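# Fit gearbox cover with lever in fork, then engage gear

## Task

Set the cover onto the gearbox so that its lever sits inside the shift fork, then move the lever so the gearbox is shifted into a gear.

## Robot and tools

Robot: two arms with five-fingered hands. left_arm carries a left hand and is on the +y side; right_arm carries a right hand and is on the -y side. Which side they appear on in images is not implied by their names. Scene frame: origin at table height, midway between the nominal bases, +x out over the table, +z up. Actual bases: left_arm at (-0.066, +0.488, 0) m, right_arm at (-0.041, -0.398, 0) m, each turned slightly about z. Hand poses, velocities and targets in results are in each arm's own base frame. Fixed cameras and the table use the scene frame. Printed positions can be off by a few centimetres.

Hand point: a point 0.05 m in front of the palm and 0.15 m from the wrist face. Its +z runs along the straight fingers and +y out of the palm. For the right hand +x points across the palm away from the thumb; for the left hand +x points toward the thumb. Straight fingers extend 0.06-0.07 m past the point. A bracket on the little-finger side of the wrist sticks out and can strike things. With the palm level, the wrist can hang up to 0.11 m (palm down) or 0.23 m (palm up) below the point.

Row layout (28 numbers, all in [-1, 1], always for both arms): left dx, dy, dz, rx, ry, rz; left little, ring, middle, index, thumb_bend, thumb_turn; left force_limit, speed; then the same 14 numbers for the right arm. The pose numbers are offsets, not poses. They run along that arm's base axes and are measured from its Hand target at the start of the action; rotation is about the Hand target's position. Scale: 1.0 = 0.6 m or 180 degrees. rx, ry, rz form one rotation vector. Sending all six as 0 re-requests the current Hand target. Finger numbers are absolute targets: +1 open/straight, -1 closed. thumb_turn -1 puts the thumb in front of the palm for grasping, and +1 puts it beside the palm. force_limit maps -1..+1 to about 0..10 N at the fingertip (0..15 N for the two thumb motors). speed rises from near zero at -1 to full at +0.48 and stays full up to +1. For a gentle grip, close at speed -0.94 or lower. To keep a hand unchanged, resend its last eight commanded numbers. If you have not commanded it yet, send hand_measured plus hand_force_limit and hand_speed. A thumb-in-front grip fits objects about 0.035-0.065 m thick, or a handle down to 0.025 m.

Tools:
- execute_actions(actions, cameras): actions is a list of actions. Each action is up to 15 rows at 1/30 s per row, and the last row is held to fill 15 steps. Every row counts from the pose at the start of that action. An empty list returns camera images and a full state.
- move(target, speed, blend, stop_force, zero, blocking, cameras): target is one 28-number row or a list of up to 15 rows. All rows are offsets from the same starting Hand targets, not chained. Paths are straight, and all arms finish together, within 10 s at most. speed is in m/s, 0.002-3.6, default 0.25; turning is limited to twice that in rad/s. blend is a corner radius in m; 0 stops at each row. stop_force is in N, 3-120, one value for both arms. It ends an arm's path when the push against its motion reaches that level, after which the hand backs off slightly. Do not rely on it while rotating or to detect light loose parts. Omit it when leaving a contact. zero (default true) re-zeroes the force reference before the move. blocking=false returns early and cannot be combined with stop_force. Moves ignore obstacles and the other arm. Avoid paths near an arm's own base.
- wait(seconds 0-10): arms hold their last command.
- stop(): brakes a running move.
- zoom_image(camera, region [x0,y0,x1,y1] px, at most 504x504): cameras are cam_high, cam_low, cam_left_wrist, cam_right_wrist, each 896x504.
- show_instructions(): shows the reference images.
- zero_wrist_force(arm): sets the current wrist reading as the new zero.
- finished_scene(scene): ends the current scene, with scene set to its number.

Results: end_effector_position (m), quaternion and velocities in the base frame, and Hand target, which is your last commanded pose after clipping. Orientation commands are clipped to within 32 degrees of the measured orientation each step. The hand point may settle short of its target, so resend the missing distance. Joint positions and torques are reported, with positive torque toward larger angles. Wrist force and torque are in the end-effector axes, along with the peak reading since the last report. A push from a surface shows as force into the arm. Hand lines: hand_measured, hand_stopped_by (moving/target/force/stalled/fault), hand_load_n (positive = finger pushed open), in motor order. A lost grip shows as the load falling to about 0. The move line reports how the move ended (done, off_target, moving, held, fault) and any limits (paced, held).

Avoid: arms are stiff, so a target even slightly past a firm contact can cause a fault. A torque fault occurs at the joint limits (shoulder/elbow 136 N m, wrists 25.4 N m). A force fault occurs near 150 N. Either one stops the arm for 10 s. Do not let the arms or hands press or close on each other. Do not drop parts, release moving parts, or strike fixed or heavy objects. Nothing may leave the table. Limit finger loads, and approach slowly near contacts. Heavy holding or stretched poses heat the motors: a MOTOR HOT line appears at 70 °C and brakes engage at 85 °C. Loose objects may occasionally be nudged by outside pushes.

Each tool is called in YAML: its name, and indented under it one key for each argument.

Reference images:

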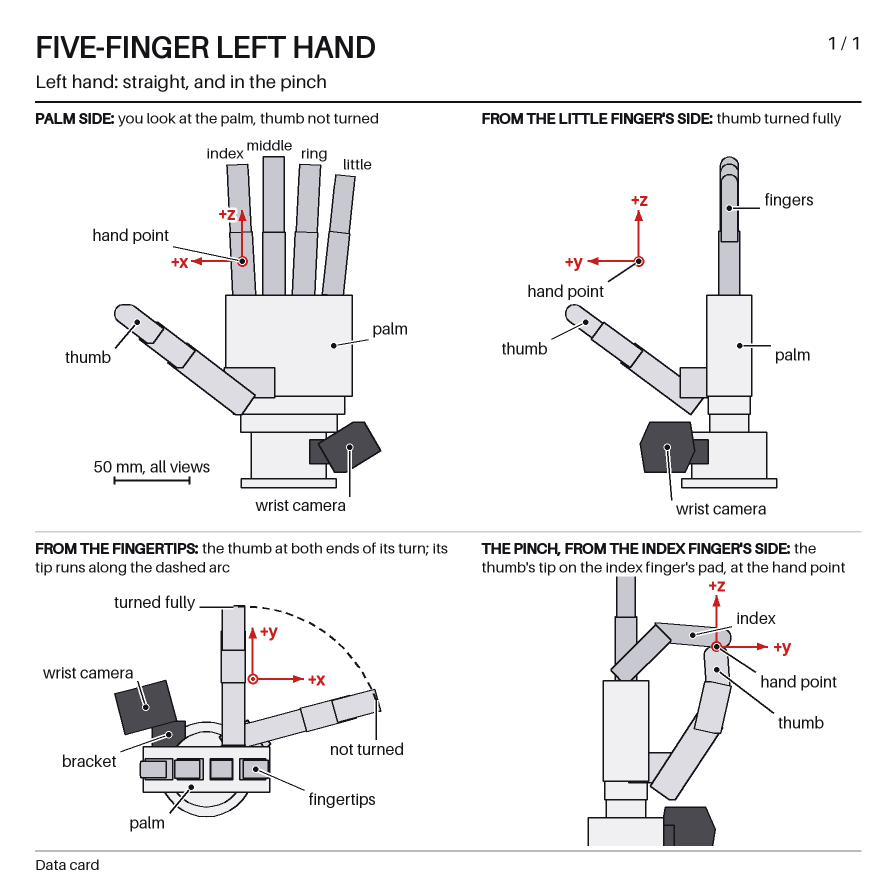

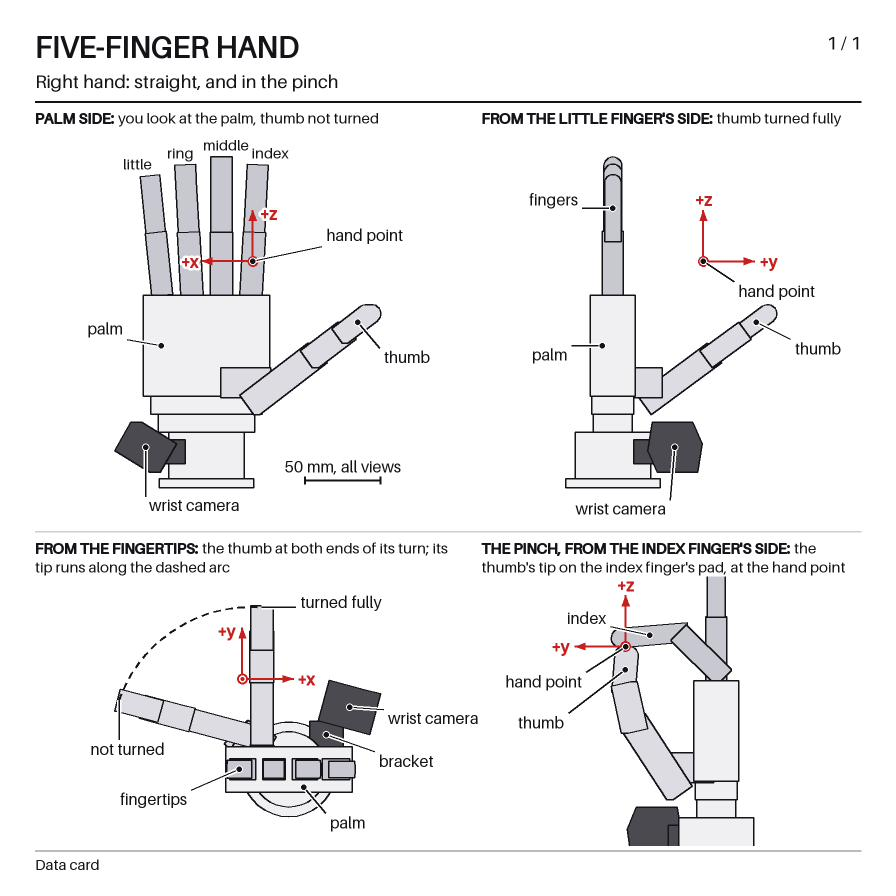

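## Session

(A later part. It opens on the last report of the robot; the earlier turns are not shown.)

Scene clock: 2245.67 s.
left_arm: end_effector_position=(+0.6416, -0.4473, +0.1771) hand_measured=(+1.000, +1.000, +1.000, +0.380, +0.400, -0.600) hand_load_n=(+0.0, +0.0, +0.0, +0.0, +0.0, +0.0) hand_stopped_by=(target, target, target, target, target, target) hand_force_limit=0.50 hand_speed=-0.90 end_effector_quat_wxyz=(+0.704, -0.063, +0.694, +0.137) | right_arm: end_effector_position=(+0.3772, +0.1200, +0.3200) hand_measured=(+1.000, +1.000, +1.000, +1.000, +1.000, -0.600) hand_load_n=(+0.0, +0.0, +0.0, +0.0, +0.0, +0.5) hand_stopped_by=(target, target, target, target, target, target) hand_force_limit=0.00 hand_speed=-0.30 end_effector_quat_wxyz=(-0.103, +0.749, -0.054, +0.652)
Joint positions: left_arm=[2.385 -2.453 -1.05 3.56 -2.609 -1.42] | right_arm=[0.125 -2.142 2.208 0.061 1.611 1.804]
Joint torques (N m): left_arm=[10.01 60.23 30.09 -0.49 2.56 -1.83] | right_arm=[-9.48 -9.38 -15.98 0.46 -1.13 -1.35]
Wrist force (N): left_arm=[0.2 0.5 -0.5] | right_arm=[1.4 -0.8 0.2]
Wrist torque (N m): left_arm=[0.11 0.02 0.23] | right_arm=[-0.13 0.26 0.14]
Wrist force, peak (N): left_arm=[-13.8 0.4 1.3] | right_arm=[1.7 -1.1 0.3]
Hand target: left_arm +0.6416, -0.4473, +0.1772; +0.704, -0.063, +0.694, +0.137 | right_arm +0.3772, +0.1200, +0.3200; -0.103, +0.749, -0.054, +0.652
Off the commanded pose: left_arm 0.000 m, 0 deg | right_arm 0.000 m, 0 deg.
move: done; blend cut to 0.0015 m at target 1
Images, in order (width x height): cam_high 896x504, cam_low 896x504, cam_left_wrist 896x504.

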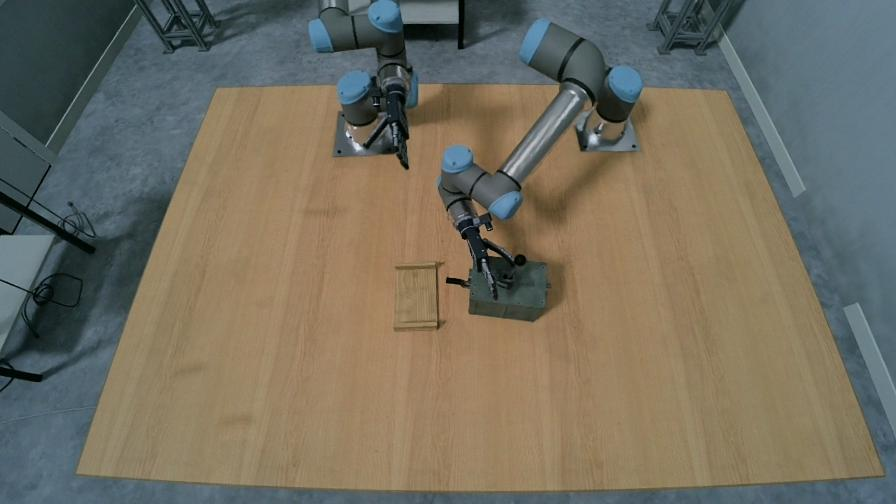

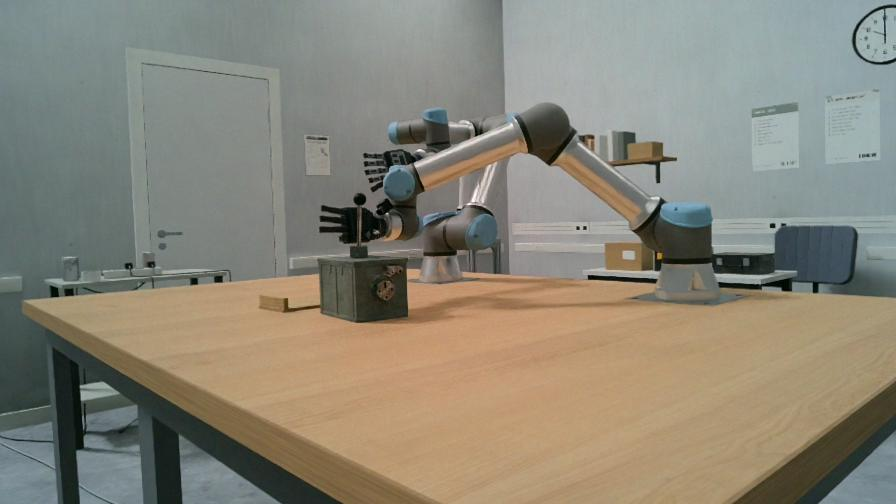

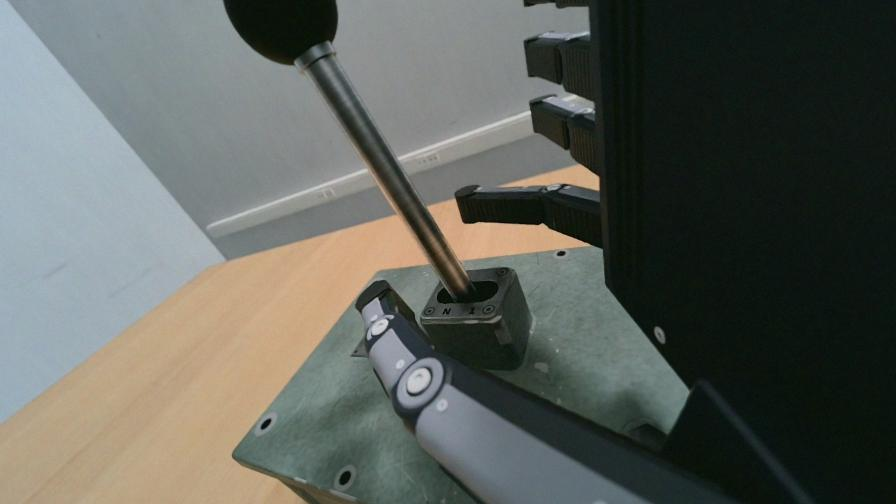

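move:
  target:
    - [0.003,0.022,0.15,0,0,-0.0667,1,1,1,0.38,0.4,-0.6,0.5,-0.9,0,0,0,0,0,0,1,1,1,1,1,-0.6,0,-0.3]
  speed: 0.05
  stop_force: 5
  cameras: ["cam_high","cam_low","cam_left_wrist"]

zoom_image:
  camera: "cam_low"
  region: [305, 180, 425, 300]

zoom_image:
  camera: "cam_high"
  region: [460, 235, 560, 330]

Scene clock: 2267.17 s.
left_arm: end_effector_position=(+0.6434, -0.4341, +0.2672) hand_measured=(+1.000, +1.000, +1.000, +0.380, +0.400, -0.600) hand_load_n=(+0.0, +0.0, +0.0, +0.0, +0.0, +0.0) hand_stopped_by=(target, target, target, target, target, target) hand_force_limit=0.50 hand_speed=-0.90 end_effector_quat_wxyz=(+0.715, +0.010, +0.697, +0.063) | right_arm: end_effector_position=(+0.3772, +0.1200, +0.3200) hand_measured=(+1.000, +1.000, +1.000, +1.000, +1.000, -0.600) hand_load_n=(+0.0, +0.0, +0.0, +0.0, +0.0, +0.0) hand_stopped_by=(target, target, target, target, target, target) hand_force_limit=0.00 hand_speed=-0.30 end_effector_quat_wxyz=(-0.103, +0.749, -0.054, +0.652)
Joint positions: left_arm=[2.435 -2.224 -1.217 3.482 -2.351 -1.441] | right_arm=[0.125 -2.142 2.208 0.061 1.611 1.804]
Joint torques (N m): left_arm=[10.3 53.97 10.51 -0.07 2.5 -1.79] | right_arm=[-8.65 -9.63 -16.37 0.36 -1.38 -1.41]
Wrist force (N): left_arm=[0.3 0.4 -0.6] | right_arm=[1.3 -0.9 0.4]
Wrist torque (N m): left_arm=[0.11 -0.01 0.23] | right_arm=[-0.17 0.26 0.13]
Wrist force, peak (N): left_arm=[0.6 0.7 -0.8] | right_arm=[1.9 -1.0 0.1]
Hand target: left_arm +0.6434, -0.4341, +0.2672; +0.715, +0.010, +0.697, +0.063 | right_arm +0.3772, +0.1200, +0.3200; -0.103, +0.749, -0.054, +0.652
Off the commanded pose: left_arm 0.000 m, 0 deg | right_arm 0.000 m, 0 deg.
move: done
Images, in order (width x height): cam_high 896x504, cam_low 896x504, cam_left_wrist 896x504.

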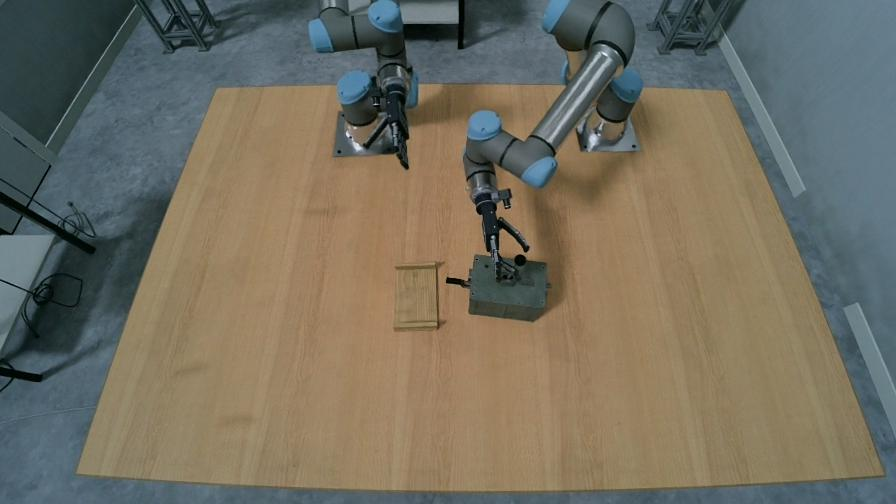

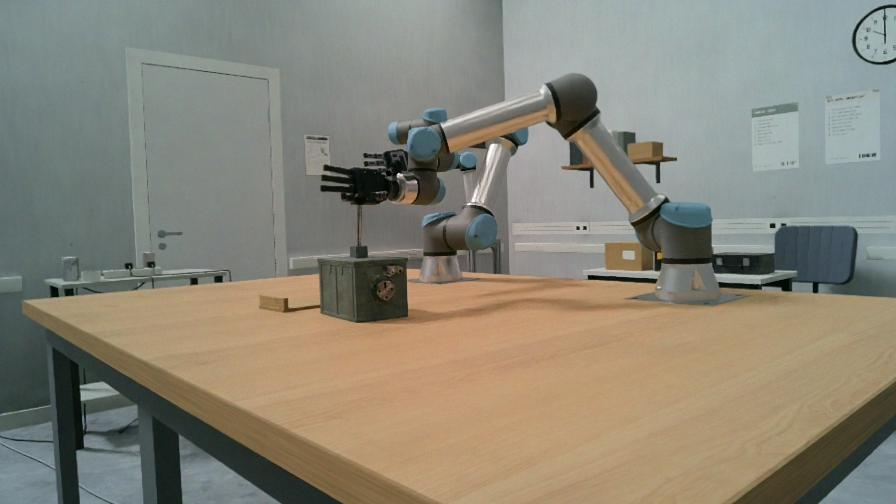

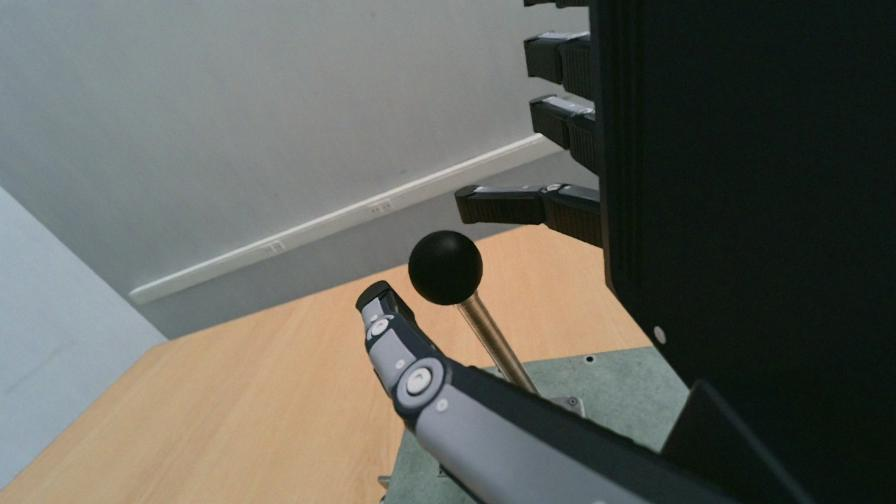

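Scaled by 4.200 from the camera's 896x504 image, which has a finer 1280x720 frame.

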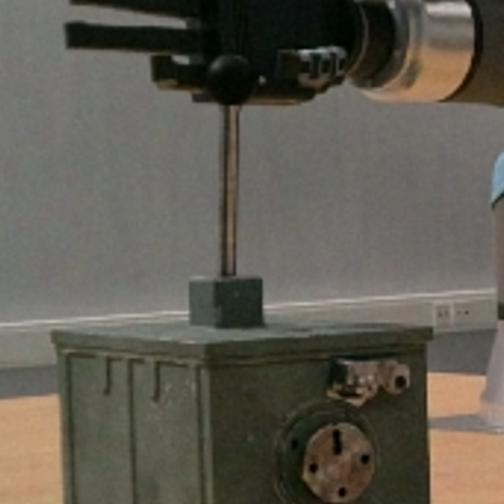

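Scaled by 5.040 from the camera's 896x504 image, which has a finer 1280x720 frame.

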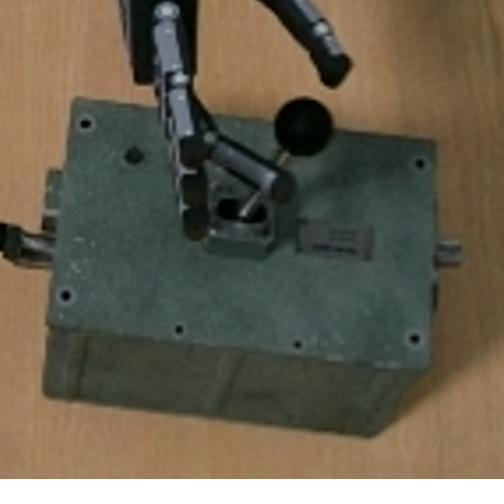

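move:
  target:
    - [0,0.0133,-0.0083,0,0,0,1,1,1,0.38,0.4,-0.6,0.5,-0.9,0,0,0,0,0,0,1,1,1,1,1,-0.6,0,-0.3]
  speed: 0.03
  cameras: []

move:
  target:
    - [0,0,0,0,0,0,1,1,1,-0.5,-0.4,-0.6,-0.7,-0.93,0,0,0,0,0,0,1,1,1,1,1,-0.6,0,-0.3]
  cameras: ["cam_high","cam_low","cam_left_wrist"]

Scene clock: 2279.13 s.
left_arm: end_effector_position=(+0.6434, -0.4261, +0.2622) hand_measured=(+1.000, +1.000, +1.000, +0.380, +0.400, -0.600) hand_load_n=(+0.0, +0.0, +0.0, +0.0, +0.0, +0.0) hand_stopped_by=(target, target, target, target, target, target) hand_force_limit=0.50 hand_speed=-0.90 end_effector_quat_wxyz=(+0.715, +0.010, +0.697, +0.063) | right_arm: end_effector_position=(+0.3772, +0.1200, +0.3200) hand_measured=(+1.000, +1.000, +1.000, +1.000, +1.000, -0.600) hand_load_n=(+0.0, +0.0, +0.0, +0.0, +0.0, +0.5) hand_stopped_by=(target, target, target, target, target, target) hand_force_limit=0.00 hand_speed=-0.30 end_effector_quat_wxyz=(-0.103, +0.749, -0.054, +0.652)
Joint positions: left_arm=[2.444 -2.213 -1.249 3.503 -2.341 -1.441] | right_arm=[0.125 -2.142 2.208 0.061 1.611 1.804]
Joint torques (N m): left_arm=[9.95 52.71 10.71 2.67 2.61 -1.09] | right_arm=[-9.67 -9.87 -16.23 0.22 -1.33 -1.31]
Wrist force (N): left_arm=[0.3 0.4 -0.7] | right_arm=[1.4 -0.8 0.5]
Wrist torque (N m): left_arm=[0.11 0.01 0.23] | right_arm=[-0.16 0.22 0.15]
Wrist force, peak (N): left_arm=[0.1 0.8 -0.9] | right_arm=[1.7 -0.9 0.5]
Hand target: left_arm +0.6434, -0.4261, +0.2622; +0.715, +0.010, +0.697, +0.063 | right_arm +0.3772, +0.1200, +0.3200; -0.103, +0.749, -0.054, +0.652
Off the commanded pose: left_arm 0.000 m, 0 deg | right_arm 0.000 m, 0 deg.
move: done
No camera images: "cameras" was empty.

Scene clock: 2282.43 s.
left_arm: end_effector_position=(+0.6434, -0.4261, +0.2622) hand_measured=(+1.000, +1.000, +1.000, +0.198, +0.090, -0.600) hand_load_n=(+0.0, +0.0, +0.0, +3.5, +2.5, +0.5) hand_stopped_by=(target, target, target, force, force, target) hand_force_limit=-0.70 hand_speed=-0.93 end_effector_quat_wxyz=(+0.715, +0.010, +0.697, +0.063) | right_arm: end_effector_position=(+0.3772, +0.1200, +0.3200) hand_measured=(+1.000, +1.000, +1.000, +1.000, +1.000, -0.600) hand_load_n=(+0.0, +0.0, +0.0, +0.0, +0.0, +0.0) hand_stopped_by=(target, target, target, target, target, target) hand_force_limit=0.00 hand_speed=-0.30 end_effector_quat_wxyz=(-0.103, +0.749, -0.054, +0.652)
Joint positions: left_arm=[2.444 -2.213 -1.25 3.503 -2.341 -1.441] | right_arm=[0.125 -2.142 2.208 0.061 1.611 1.804]
Joint torques (N m): left_arm=[2.04 53.36 10.71 0.73 -1.88 1.61] | right_arm=[-8.51 -9.56 -14.8 0.15 -1.01 -1.04]
Wrist force (N): left_arm=[1.0 0.6 0.8] | right_arm=[1.3 -0.7 0.1]
Wrist torque (N m): left_arm=[0.13 0.01 0.23] | right_arm=[-0.12 0.27 0.13]
Wrist force, peak (N): left_arm=[1.3 -1.1 2.3] | right_arm=[1.8 -0.9 0.2]
Hand target: left_arm +0.6434, -0.4261, +0.2622; +0.715, +0.010, +0.697, +0.063 | right_arm +0.3772, +0.1200, +0.3200; -0.103, +0.749, -0.054, +0.652
Off the commanded pose: left_arm 0.000 m, 0 deg | right_arm 0.000 m, 0 deg.
move: done
Images, in order (width x height): cam_high 896x504, cam_low 896x504, cam_left_wrist 896x504.

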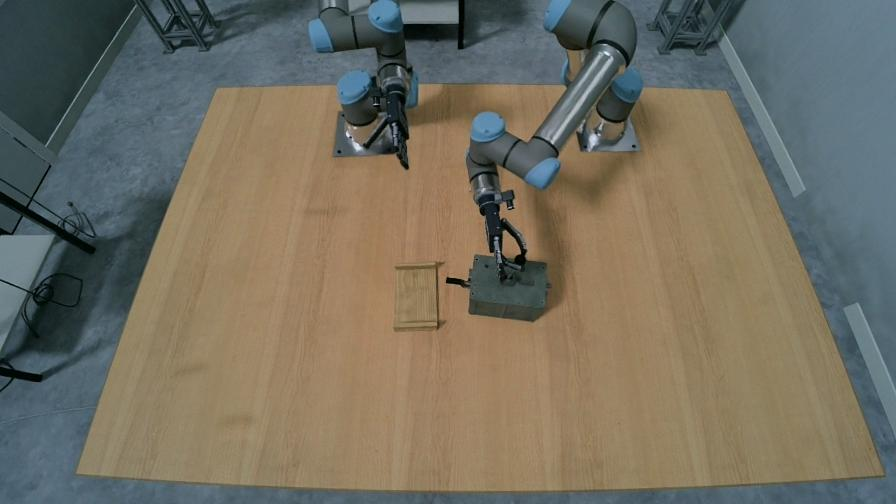

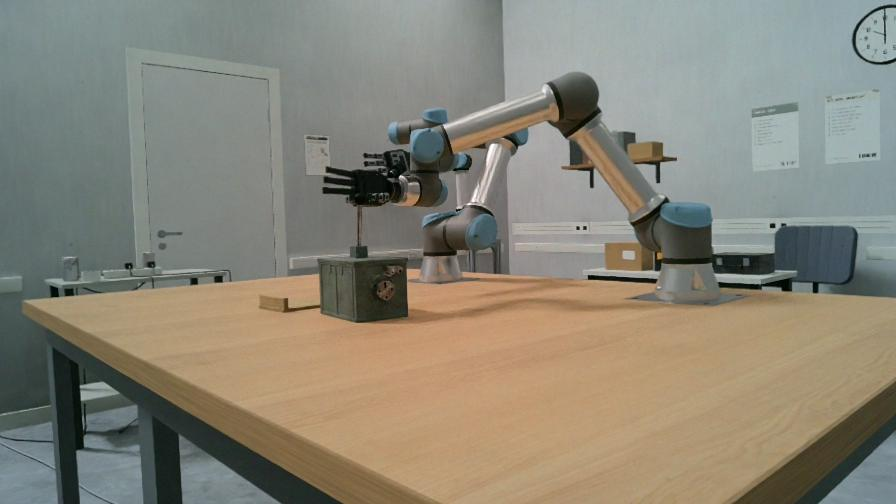

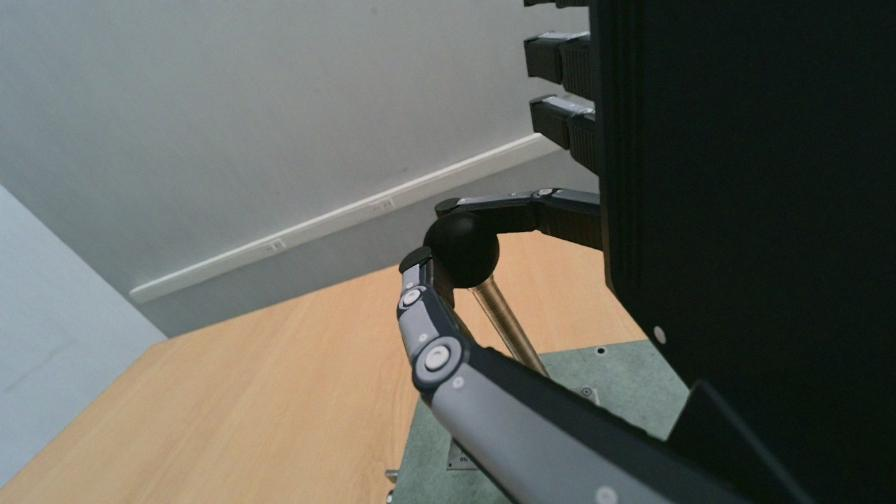

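move:
  target:
    - [0,0,0,0,0,0,1,1,1,-0.6,-0.5,-0.6,0.0,-0.95,0,0,0,0,0,0,1,1,1,1,1,-0.6,0,-0.3]
  cameras: []

move:
  target:
    - [-0.0039,-0.0247,0,0,0,0,1,1,1,-0.6,-0.5,-0.6,0.0,-0.95,0,0,0,0,0,0,1,1,1,1,1,-0.6,0,-0.3]
  speed: 0.02
  stop_force: 6
  cameras: ["cam_high","cam_low","cam_left_wrist"]

zoom_image:
  camera: "cam_low"
  region: [305, 180, 425, 300]

zoom_image:
  camera: "cam_high"
  region: [460, 235, 560, 330]

Scene clock: 2295.33 s.
left_arm: end_effector_position=(+0.6434, -0.4261, +0.2622) hand_measured=(+1.000, +1.000, +1.000, +0.194, +0.074, -0.600) hand_load_n=(+0.0, +0.0, +0.0, +6.0, +7.0, +0.0) hand_stopped_by=(target, target, target, force, force, target) hand_force_limit=0.00 hand_speed=-0.95 end_effector_quat_wxyz=(+0.715, +0.010, +0.697, +0.063) | right_arm: end_effector_position=(+0.3772, +0.1200, +0.3200) hand_measured=(+1.000, +1.000, +1.000, +1.000, +1.000, -0.600) hand_load_n=(+0.0, +0.0, +0.0, +0.0, +0.0, +0.5) hand_stopped_by=(target, target, target, target, target, target) hand_force_limit=0.00 hand_speed=-0.30 end_effector_quat_wxyz=(-0.103, +0.749, -0.054, +0.652)
Joint positions: left_arm=[2.444 -2.213 -1.25 3.503 -2.341 -1.441] | right_arm=[0.125 -2.142 2.208 0.061 1.611 1.804]
Joint torques (N m): left_arm=[-4.86 53.44 11.52 0.89 -1.89 1.55] | right_arm=[-9.91 -9.42 -16.33 0.33 -1.23 -1.34]
Wrist force (N): left_arm=[1.4 0.4 -0.4] | right_arm=[1.3 -0.8 0.3]
Wrist torque (N m): left_arm=[0.15 0.00 0.24] | right_arm=[-0.15 0.26 0.14]
Wrist force, peak (N): left_arm=[1.4 0.2 1.8] | right_arm=[1.9 -0.9 0.6]
Hand target: left_arm +0.6434, -0.4261, +0.2622; +0.715, +0.010, +0.697, +0.063 | right_arm +0.3772, +0.1200, +0.3200; -0.103, +0.749, -0.054, +0.652
Off the commanded pose: left_arm 0.000 m, 0 deg | right_arm 0.000 m, 0 deg.
move: done
No camera images: "cameras" was empty.

Scene clock: 2296.97 s.
left_arm: end_effector_position=(+0.6410, -0.4409, +0.2622) hand_measured=(+1.000, +1.000, +1.000, +0.194, +0.074, -0.600) hand_load_n=(+0.0, +0.0, +0.0, +3.0, +8.0, -3.0) hand_stopped_by=(target, target, target, force, force, target) hand_force_limit=0.00 hand_speed=-0.95 end_effector_quat_wxyz=(+0.715, +0.010, +0.697, +0.063) | right_arm: end_effector_position=(+0.3772, +0.1200, +0.3200) hand_measured=(+1.000, +1.000, +1.000, +1.000, +1.000, -0.600) hand_load_n=(+0.0, +0.0, +0.0, +0.0, +0.0, +0.5) hand_stopped_by=(target, target, target, target, target, target) hand_force_limit=0.00 hand_speed=-0.30 end_effector_quat_wxyz=(-0.103, +0.749, -0.054, +0.652)
Joint positions: left_arm=[2.424 -2.238 -1.208 3.487 -2.361 -1.44] | right_arm=[0.125 -2.142 2.208 0.061 1.611 1.804]
Joint torques (N m): left_arm=[-12.28 34.97 30.33 0.24 -1.11 1.66] | right_arm=[-8.92 -9.83 -16.36 0.05 -1.06 -1.26]
Wrist force (N): left_arm=[-2.0 6.4 -3.3] | right_arm=[1.6 -0.8 0.1]
Wrist torque (N m): left_arm=[0.22 -0.02 0.05] | right_arm=[-0.14 0.22 0.15]
Wrist force, peak (N): left_arm=[-2.2 7.0 -3.1] | right_arm=[1.6 -0.8 0.5]
Hand target: left_arm +0.6410, -0.4409, +0.2622; +0.715, +0.010, +0.697, +0.063 | right_arm +0.3772, +0.1200, +0.3200; -0.103, +0.749, -0.054, +0.652
Off the commanded pose: left_arm 0.000 m, 0 deg | right_arm 0.000 m, 0 deg.
move: done
Images, in order (width x height): cam_high 896x504, cam_low 896x504, cam_left_wrist 896x504.

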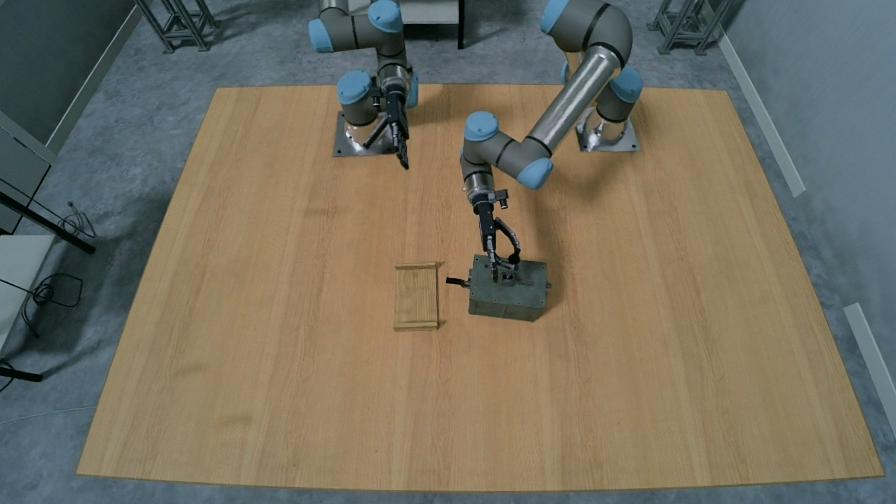

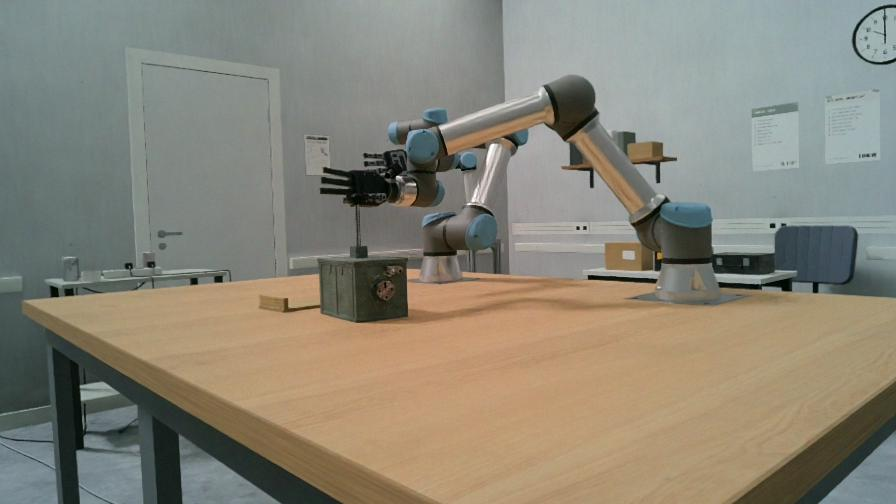

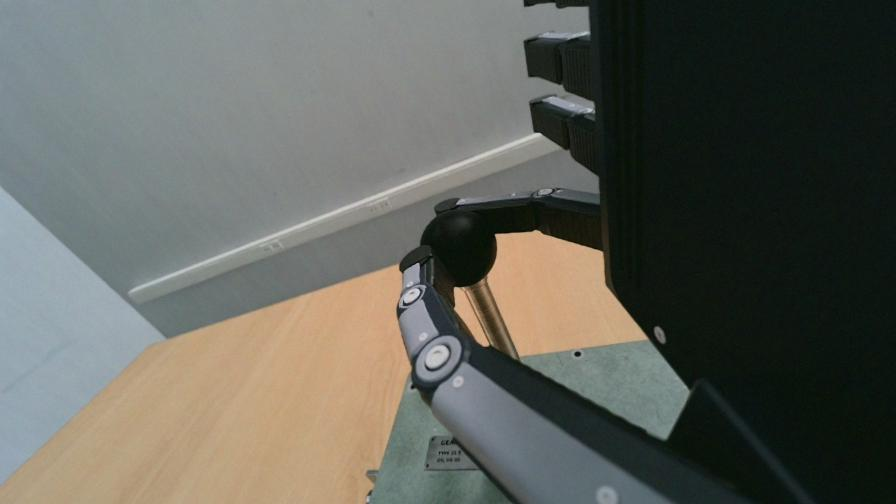

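Scaled by 4.200 from the camera's 896x504 image, which has a finer 1280x720 frame.

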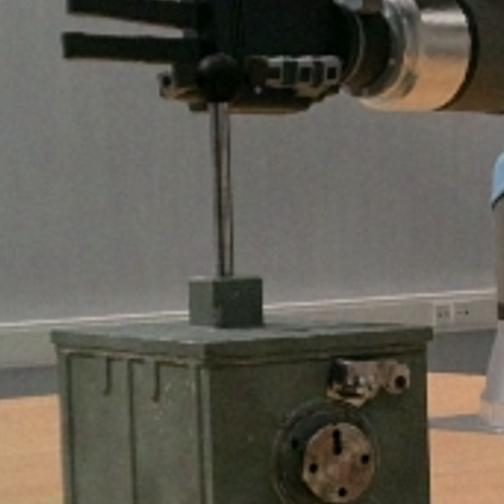

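Scaled by 5.040 from the camera's 896x504 image, which has a finer 1280x720 frame.

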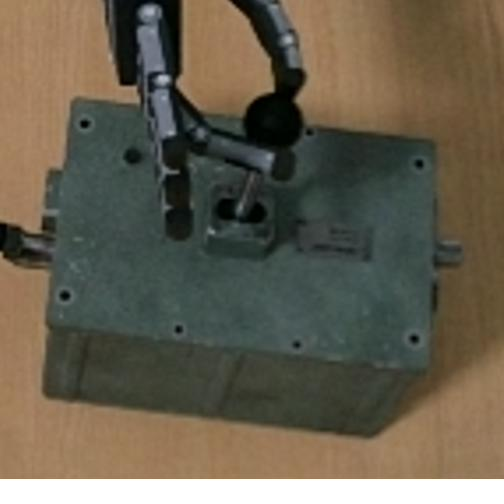

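move:
  target:
    - [-0.0026,-0.0165,0,0,0,0,1,1,1,-0.6,-0.5,-0.6,0.0,-0.95,0,0,0,0,0,0,1,1,1,1,1,-0.6,0,-0.3]
  speed: 0.015
  stop_force: 5
  cameras: ["cam_high","cam_low","cam_left_wrist"]

zoom_image:
  camera: "cam_low"
  region: [305, 180, 425, 300]

zoom_image:
  camera: "cam_high"
  region: [460, 235, 560, 330]

Scene clock: 2310.50 s.
left_arm: end_effector_position=(+0.6395, -0.4508, +0.2622) hand_measured=(+1.000, +1.000, +1.000, +0.194, +0.074, -0.600) hand_load_n=(+0.0, +0.0, +0.0, +0.0, +3.5, +0.0) hand_stopped_by=(target, target, target, force, force, target) hand_force_limit=0.00 hand_speed=-0.95 end_effector_quat_wxyz=(+0.715, +0.010, +0.697, +0.063) | right_arm: end_effector_position=(+0.3772, +0.1200, +0.3200) hand_measured=(+1.000, +1.000, +1.000, +1.000, +1.000, -0.600) hand_load_n=(+0.0, +0.0, +0.0, +0.0, +0.0, +0.5) hand_stopped_by=(target, target, target, target, target, target) hand_force_limit=0.00 hand_speed=-0.30 end_effector_quat_wxyz=(-0.103, +0.749, -0.054, +0.652)
Joint positions: left_arm=[2.411 -2.255 -1.178 3.475 -2.374 -1.439] | right_arm=[0.125 -2.142 2.208 0.061 1.611 1.804]
Joint torques (N m): left_arm=[-10.65 37.62 30.44 0.31 -1.73 2.18] | right_arm=[-8.87 -9.81 -16.88 0.11 -1.42 -1.23]
Wrist force (N): left_arm=[1.2 2.4 -3.3] | right_arm=[1.5 -0.7 0.4]
Wrist torque (N m): left_arm=[0.19 -0.01 0.06] | right_arm=[-0.15 0.21 0.15]
Wrist force, peak (N): left_arm=[-2.3 6.7 -3.2] | right_arm=[1.8 -0.8 0.5]
Hand target: left_arm +0.6395, -0.4508, +0.2622; +0.715, +0.010, +0.697, +0.063 | right_arm +0.3772, +0.1200, +0.3200; -0.103, +0.749, -0.054, +0.652
Off the commanded pose: left_arm 0.000 m, 0 deg | right_arm 0.000 m, 0 deg.
move: done
Images, in order (width x height): cam_high 896x504, cam_low 896x504, cam_left_wrist 896x504.

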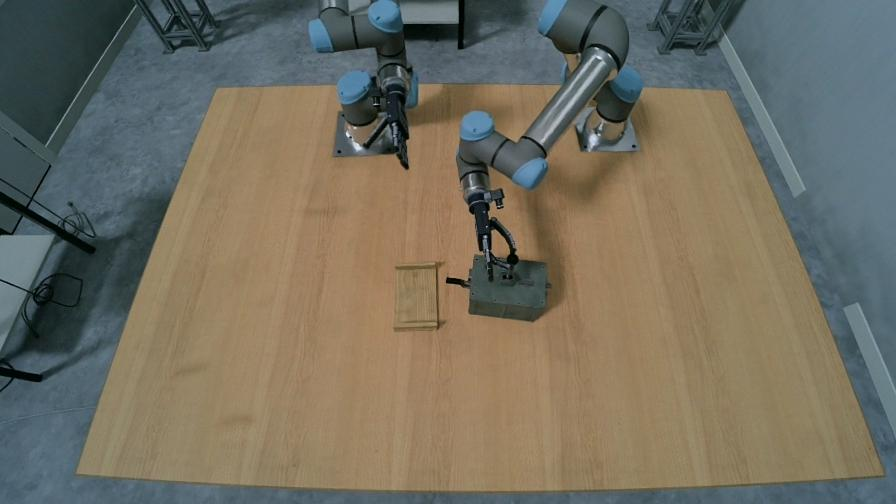

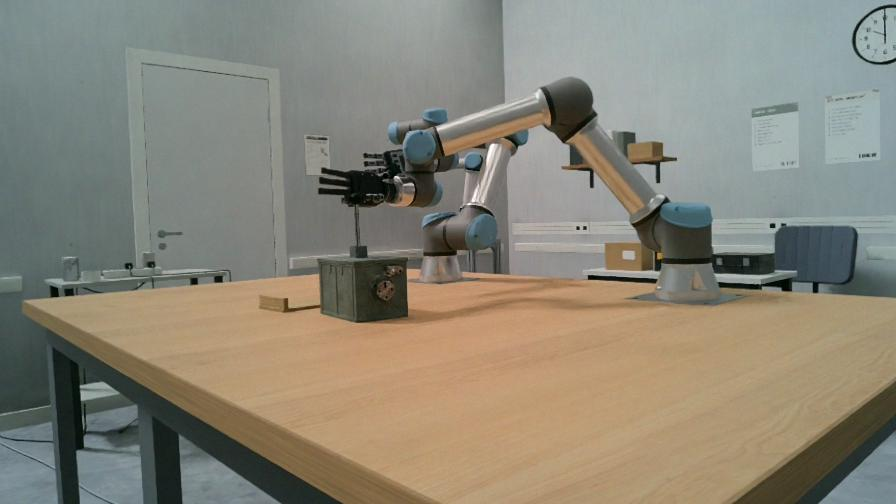

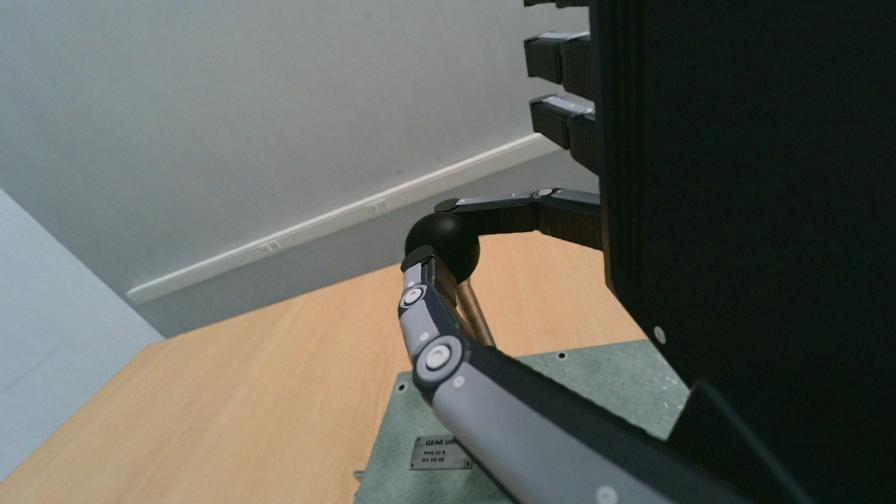

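Scaled by 4.200 from the camera's 896x504 image, which has a finer 1280x720 frame.

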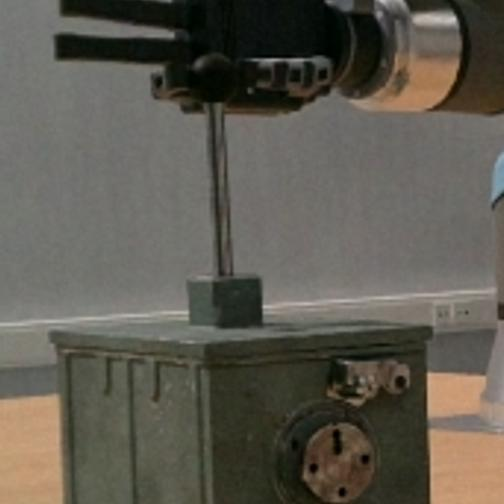

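Scaled by 5.040 from the camera's 896x504 image, which has a finer 1280x720 frame.

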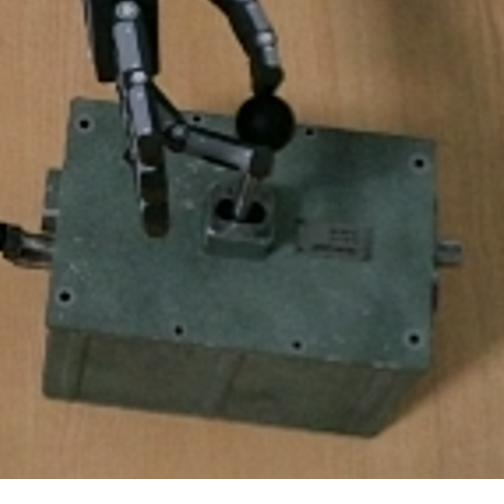

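move:
  target:
    - [0,0,0,0,0,0,1,1,1,0.38,0.4,-0.6,0.0,-0.5,0,0,0,0,0,0,1,1,1,1,1,-0.6,0,-0.3]
    - [0,0.0267,0,0,0,0,1,1,1,0.38,0.4,-0.6,0.0,-0.5,0,0,0,0,0,0,1,1,1,1,1,-0.6,0,-0.3]
  speed: 0.04
  cameras: ["cam_high","cam_left_wrist"]

zoom_image:
  camera: "cam_high"
  region: [460, 235, 560, 330]

Scene clock: 2341.83 s.
left_arm: end_effector_position=(+0.6395, -0.4349, +0.2622) hand_measured=(+1.000, +1.000, +1.000, +0.380, +0.400, -0.600) hand_load_n=(+0.0, +0.0, +0.0, +0.0, +0.0, +0.0) hand_stopped_by=(target, target, target, target, target, target) hand_force_limit=0.00 hand_speed=-0.50 end_effector_quat_wxyz=(+0.715, +0.010, +0.697, +0.063) | right_arm: end_effector_position=(+0.3772, +0.1200, +0.3200) hand_measured=(+1.000, +1.000, +1.000, +1.000, +1.000, -0.600) hand_load_n=(-0.5, +0.0, +0.0, +0.0, +0.0, +0.0) hand_stopped_by=(target, target, target, target, target, target) hand_force_limit=0.00 hand_speed=-0.30 end_effector_quat_wxyz=(-0.103, +0.749, -0.054, +0.652)
Joint positions: left_arm=[2.43 -2.224 -1.231 3.496 -2.356 -1.44] | right_arm=[0.125 -2.142 2.208 0.061 1.611 1.804]
Joint torques (N m): left_arm=[9.31 53.95 10.88 2.73 2.63 -0.67] | right_arm=[-7.5 -10.4 -16.75 0.03 -1.09 -1.1]
Wrist force (N): left_arm=[0.4 0.4 -0.6] | right_arm=[1.3 -0.7 0.4]
Wrist torque (N m): left_arm=[0.11 0.00 0.23] | right_arm=[-0.13 0.25 0.14]
Wrist force, peak (N): left_arm=[0.1 3.2 -3.2] | right_arm=[1.8 -0.7 0.6]
Hand target: left_arm +0.6395, -0.4348, +0.2622; +0.715, +0.010, +0.697, +0.063 | right_arm +0.3772, +0.1200, +0.3200; -0.103, +0.749, -0.054, +0.652
Off the commanded pose: left_arm 0.000 m, 0 deg | right_arm 0.000 m, 0 deg.
move: done
Images, in order (width x height): cam_high 896x504, cam_left_wrist 896x504.

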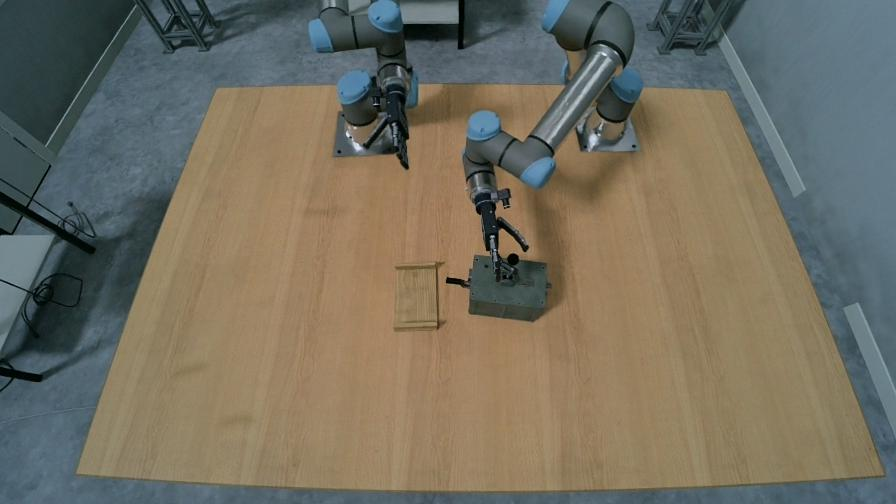

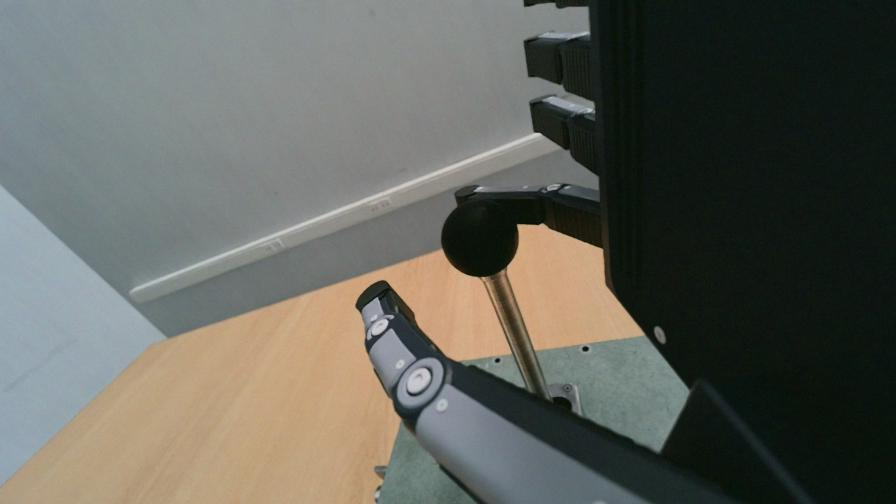

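Scaled by 5.040 from the camera's 896x504 image, which has a finer 1280x720 frame.

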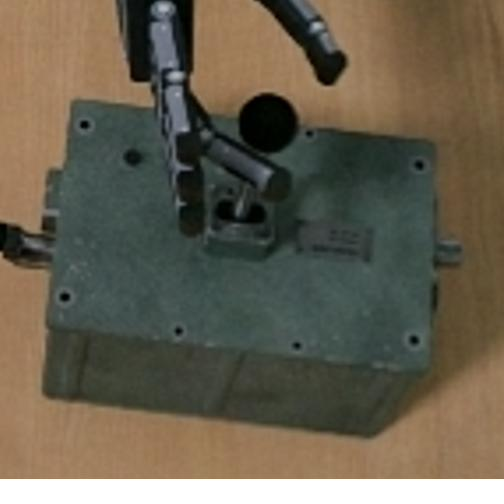

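move:
  target:
    - [0.004,-0.004,0,0,0,0,1,1,1,0.38,0.4,-0.6,0.0,-0.5,0,0,0,0,0,0,1,1,1,1,1,-0.6,0,-0.3]
  speed: 0.03
  cameras: []

move:
  target:
    - [0,0,0,0,0,0,1,1,1,-0.5,-0.4,-0.6,-0.5,-0.93,0,0,0,0,0,0,1,1,1,1,1,-0.6,0,-0.3]
  cameras: ["cam_high","cam_left_wrist"]

zoom_image:
  camera: "cam_high"
  region: [460, 235, 560, 330]

Scene clock: 2353.90 s.
left_arm: end_effector_position=(+0.6418, -0.4371, +0.2622) hand_measured=(+1.000, +1.000, +1.000, +0.380, +0.400, -0.600) hand_load_n=(+0.0, +0.0, +0.0, +0.0, +0.0, +0.0) hand_stopped_by=(target, target, target, target, target, target) hand_force_limit=0.00 hand_speed=-0.50 end_effector_quat_wxyz=(+0.715, +0.010, +0.697, +0.063) | right_arm: end_effector_position=(+0.3772, +0.1200, +0.3200) hand_measured=(+1.000, +1.000, +1.000, +1.000, +1.000, -0.600) hand_load_n=(+0.0, +0.0, +0.0, +0.0, +0.0, +0.5) hand_stopped_by=(target, target, target, target, target, target) hand_force_limit=0.00 hand_speed=-0.30 end_effector_quat_wxyz=(-0.103, +0.749, -0.054, +0.652)
Joint positions: left_arm=[2.429 -2.232 -1.218 3.491 -2.356 -1.44] | right_arm=[0.125 -2.142 2.208 0.061 1.611 1.804]
Joint torques (N m): left_arm=[-10.79 35.8 29.92 -0.16 -2.22 1.61] | right_arm=[-8.74 -11.2 -16.1 0.22 -1.12 -1.16]
Wrist force (N): left_arm=[0.5 0.4 -0.7] | right_arm=[1.4 -0.6 0.3]
Wrist torque (N m): left_arm=[0.12 -0.03 0.24] | right_arm=[-0.12 0.24 0.15]
Wrist force, peak (N): left_arm=[0.6 0.6 -0.9] | right_arm=[1.6 -0.9 0.3]
Hand target: left_arm +0.6419, -0.4372, +0.2622; +0.715, +0.010, +0.697, +0.063 | right_arm +0.3772, +0.1200, +0.3200; -0.103, +0.749, -0.054, +0.652
Off the commanded pose: left_arm 0.000 m, 0 deg | right_arm 0.000 m, 0 deg.
move: done
No camera images: "cameras" was empty.

Scene clock: 2357.73 s.
left_arm: end_effector_position=(+0.6419, -0.4372, +0.2622) hand_measured=(+1.000, +1.000, +1.000, +0.224, +0.036, -0.600) hand_load_n=(+0.0, +0.0, +0.0, +1.5, +3.5, +0.0) hand_stopped_by=(target, target, target, force, force, target) hand_force_limit=-0.50 hand_speed=-0.93 end_effector_quat_wxyz=(+0.715, +0.010, +0.697, +0.063) | right_arm: end_effector_position=(+0.3772, +0.1200, +0.3200) hand_measured=(+1.000, +1.000, +1.000, +1.000, +1.000, -0.600) hand_load_n=(+0.0, +0.0, +0.0, +0.0, +0.0, +0.5) hand_stopped_by=(target, target, target, target, target, target) hand_force_limit=0.00 hand_speed=-0.30 end_effector_quat_wxyz=(-0.103, +0.749, -0.054, +0.652)
Joint positions: left_arm=[2.429 -2.232 -1.218 3.491 -2.356 -1.44] | right_arm=[0.125 -2.142 2.208 0.061 1.611 1.804]
Joint torques (N m): left_arm=[-9.42 42.32 22.36 0.4 -1.66 -1.28] | right_arm=[-9.35 -9.11 -15.76 0.03 -1.02 -1.12]
Wrist force (N): left_arm=[1.2 1.4 -1.0] | right_arm=[1.6 -0.9 0.1]
Wrist torque (N m): left_arm=[0.15 -0.01 0.24] | right_arm=[-0.15 0.22 0.15]
Wrist force, peak (N): left_arm=[0.8 2.0 -1.0] | right_arm=[1.6 -1.1 0.2]
Hand target: left_arm +0.6419, -0.4372, +0.2622; +0.715, +0.010, +0.697, +0.063 | right_arm +0.3772, +0.1200, +0.3200; -0.103, +0.749, -0.054, +0.652
Off the commanded pose: left_arm 0.000 m, 0 deg | right_arm 0.000 m, 0 deg.
move: done
Images, in order (width x height): cam_high 896x504, cam_left_wrist 896x504.

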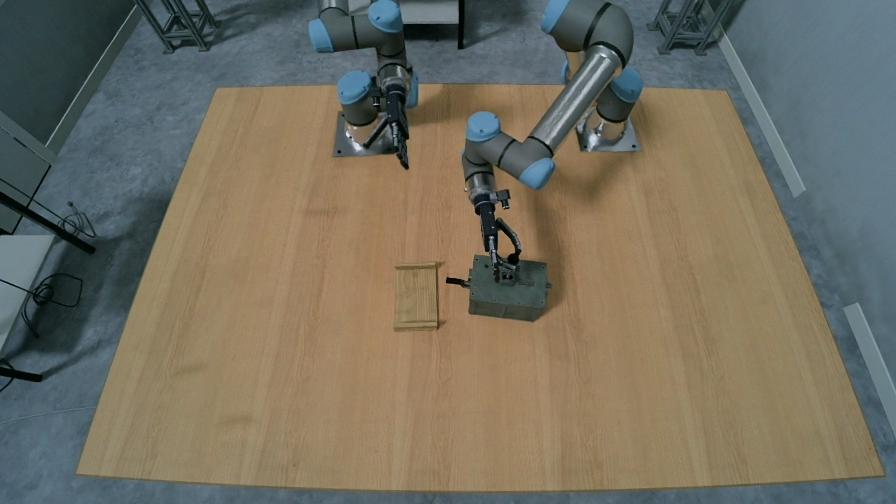

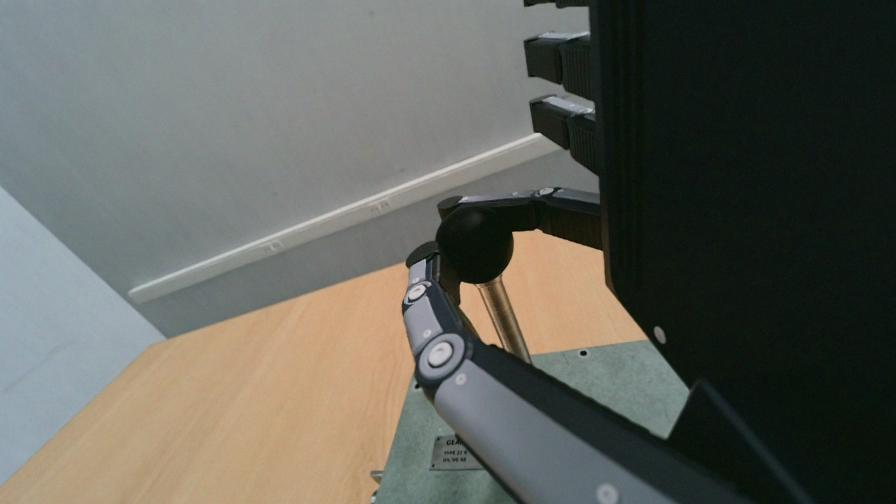

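Scaled by 5.040 from the camera's 896x504 image, which has a finer 1280x720 frame.

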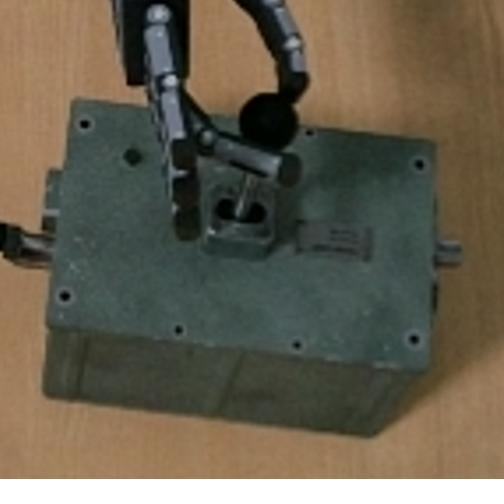

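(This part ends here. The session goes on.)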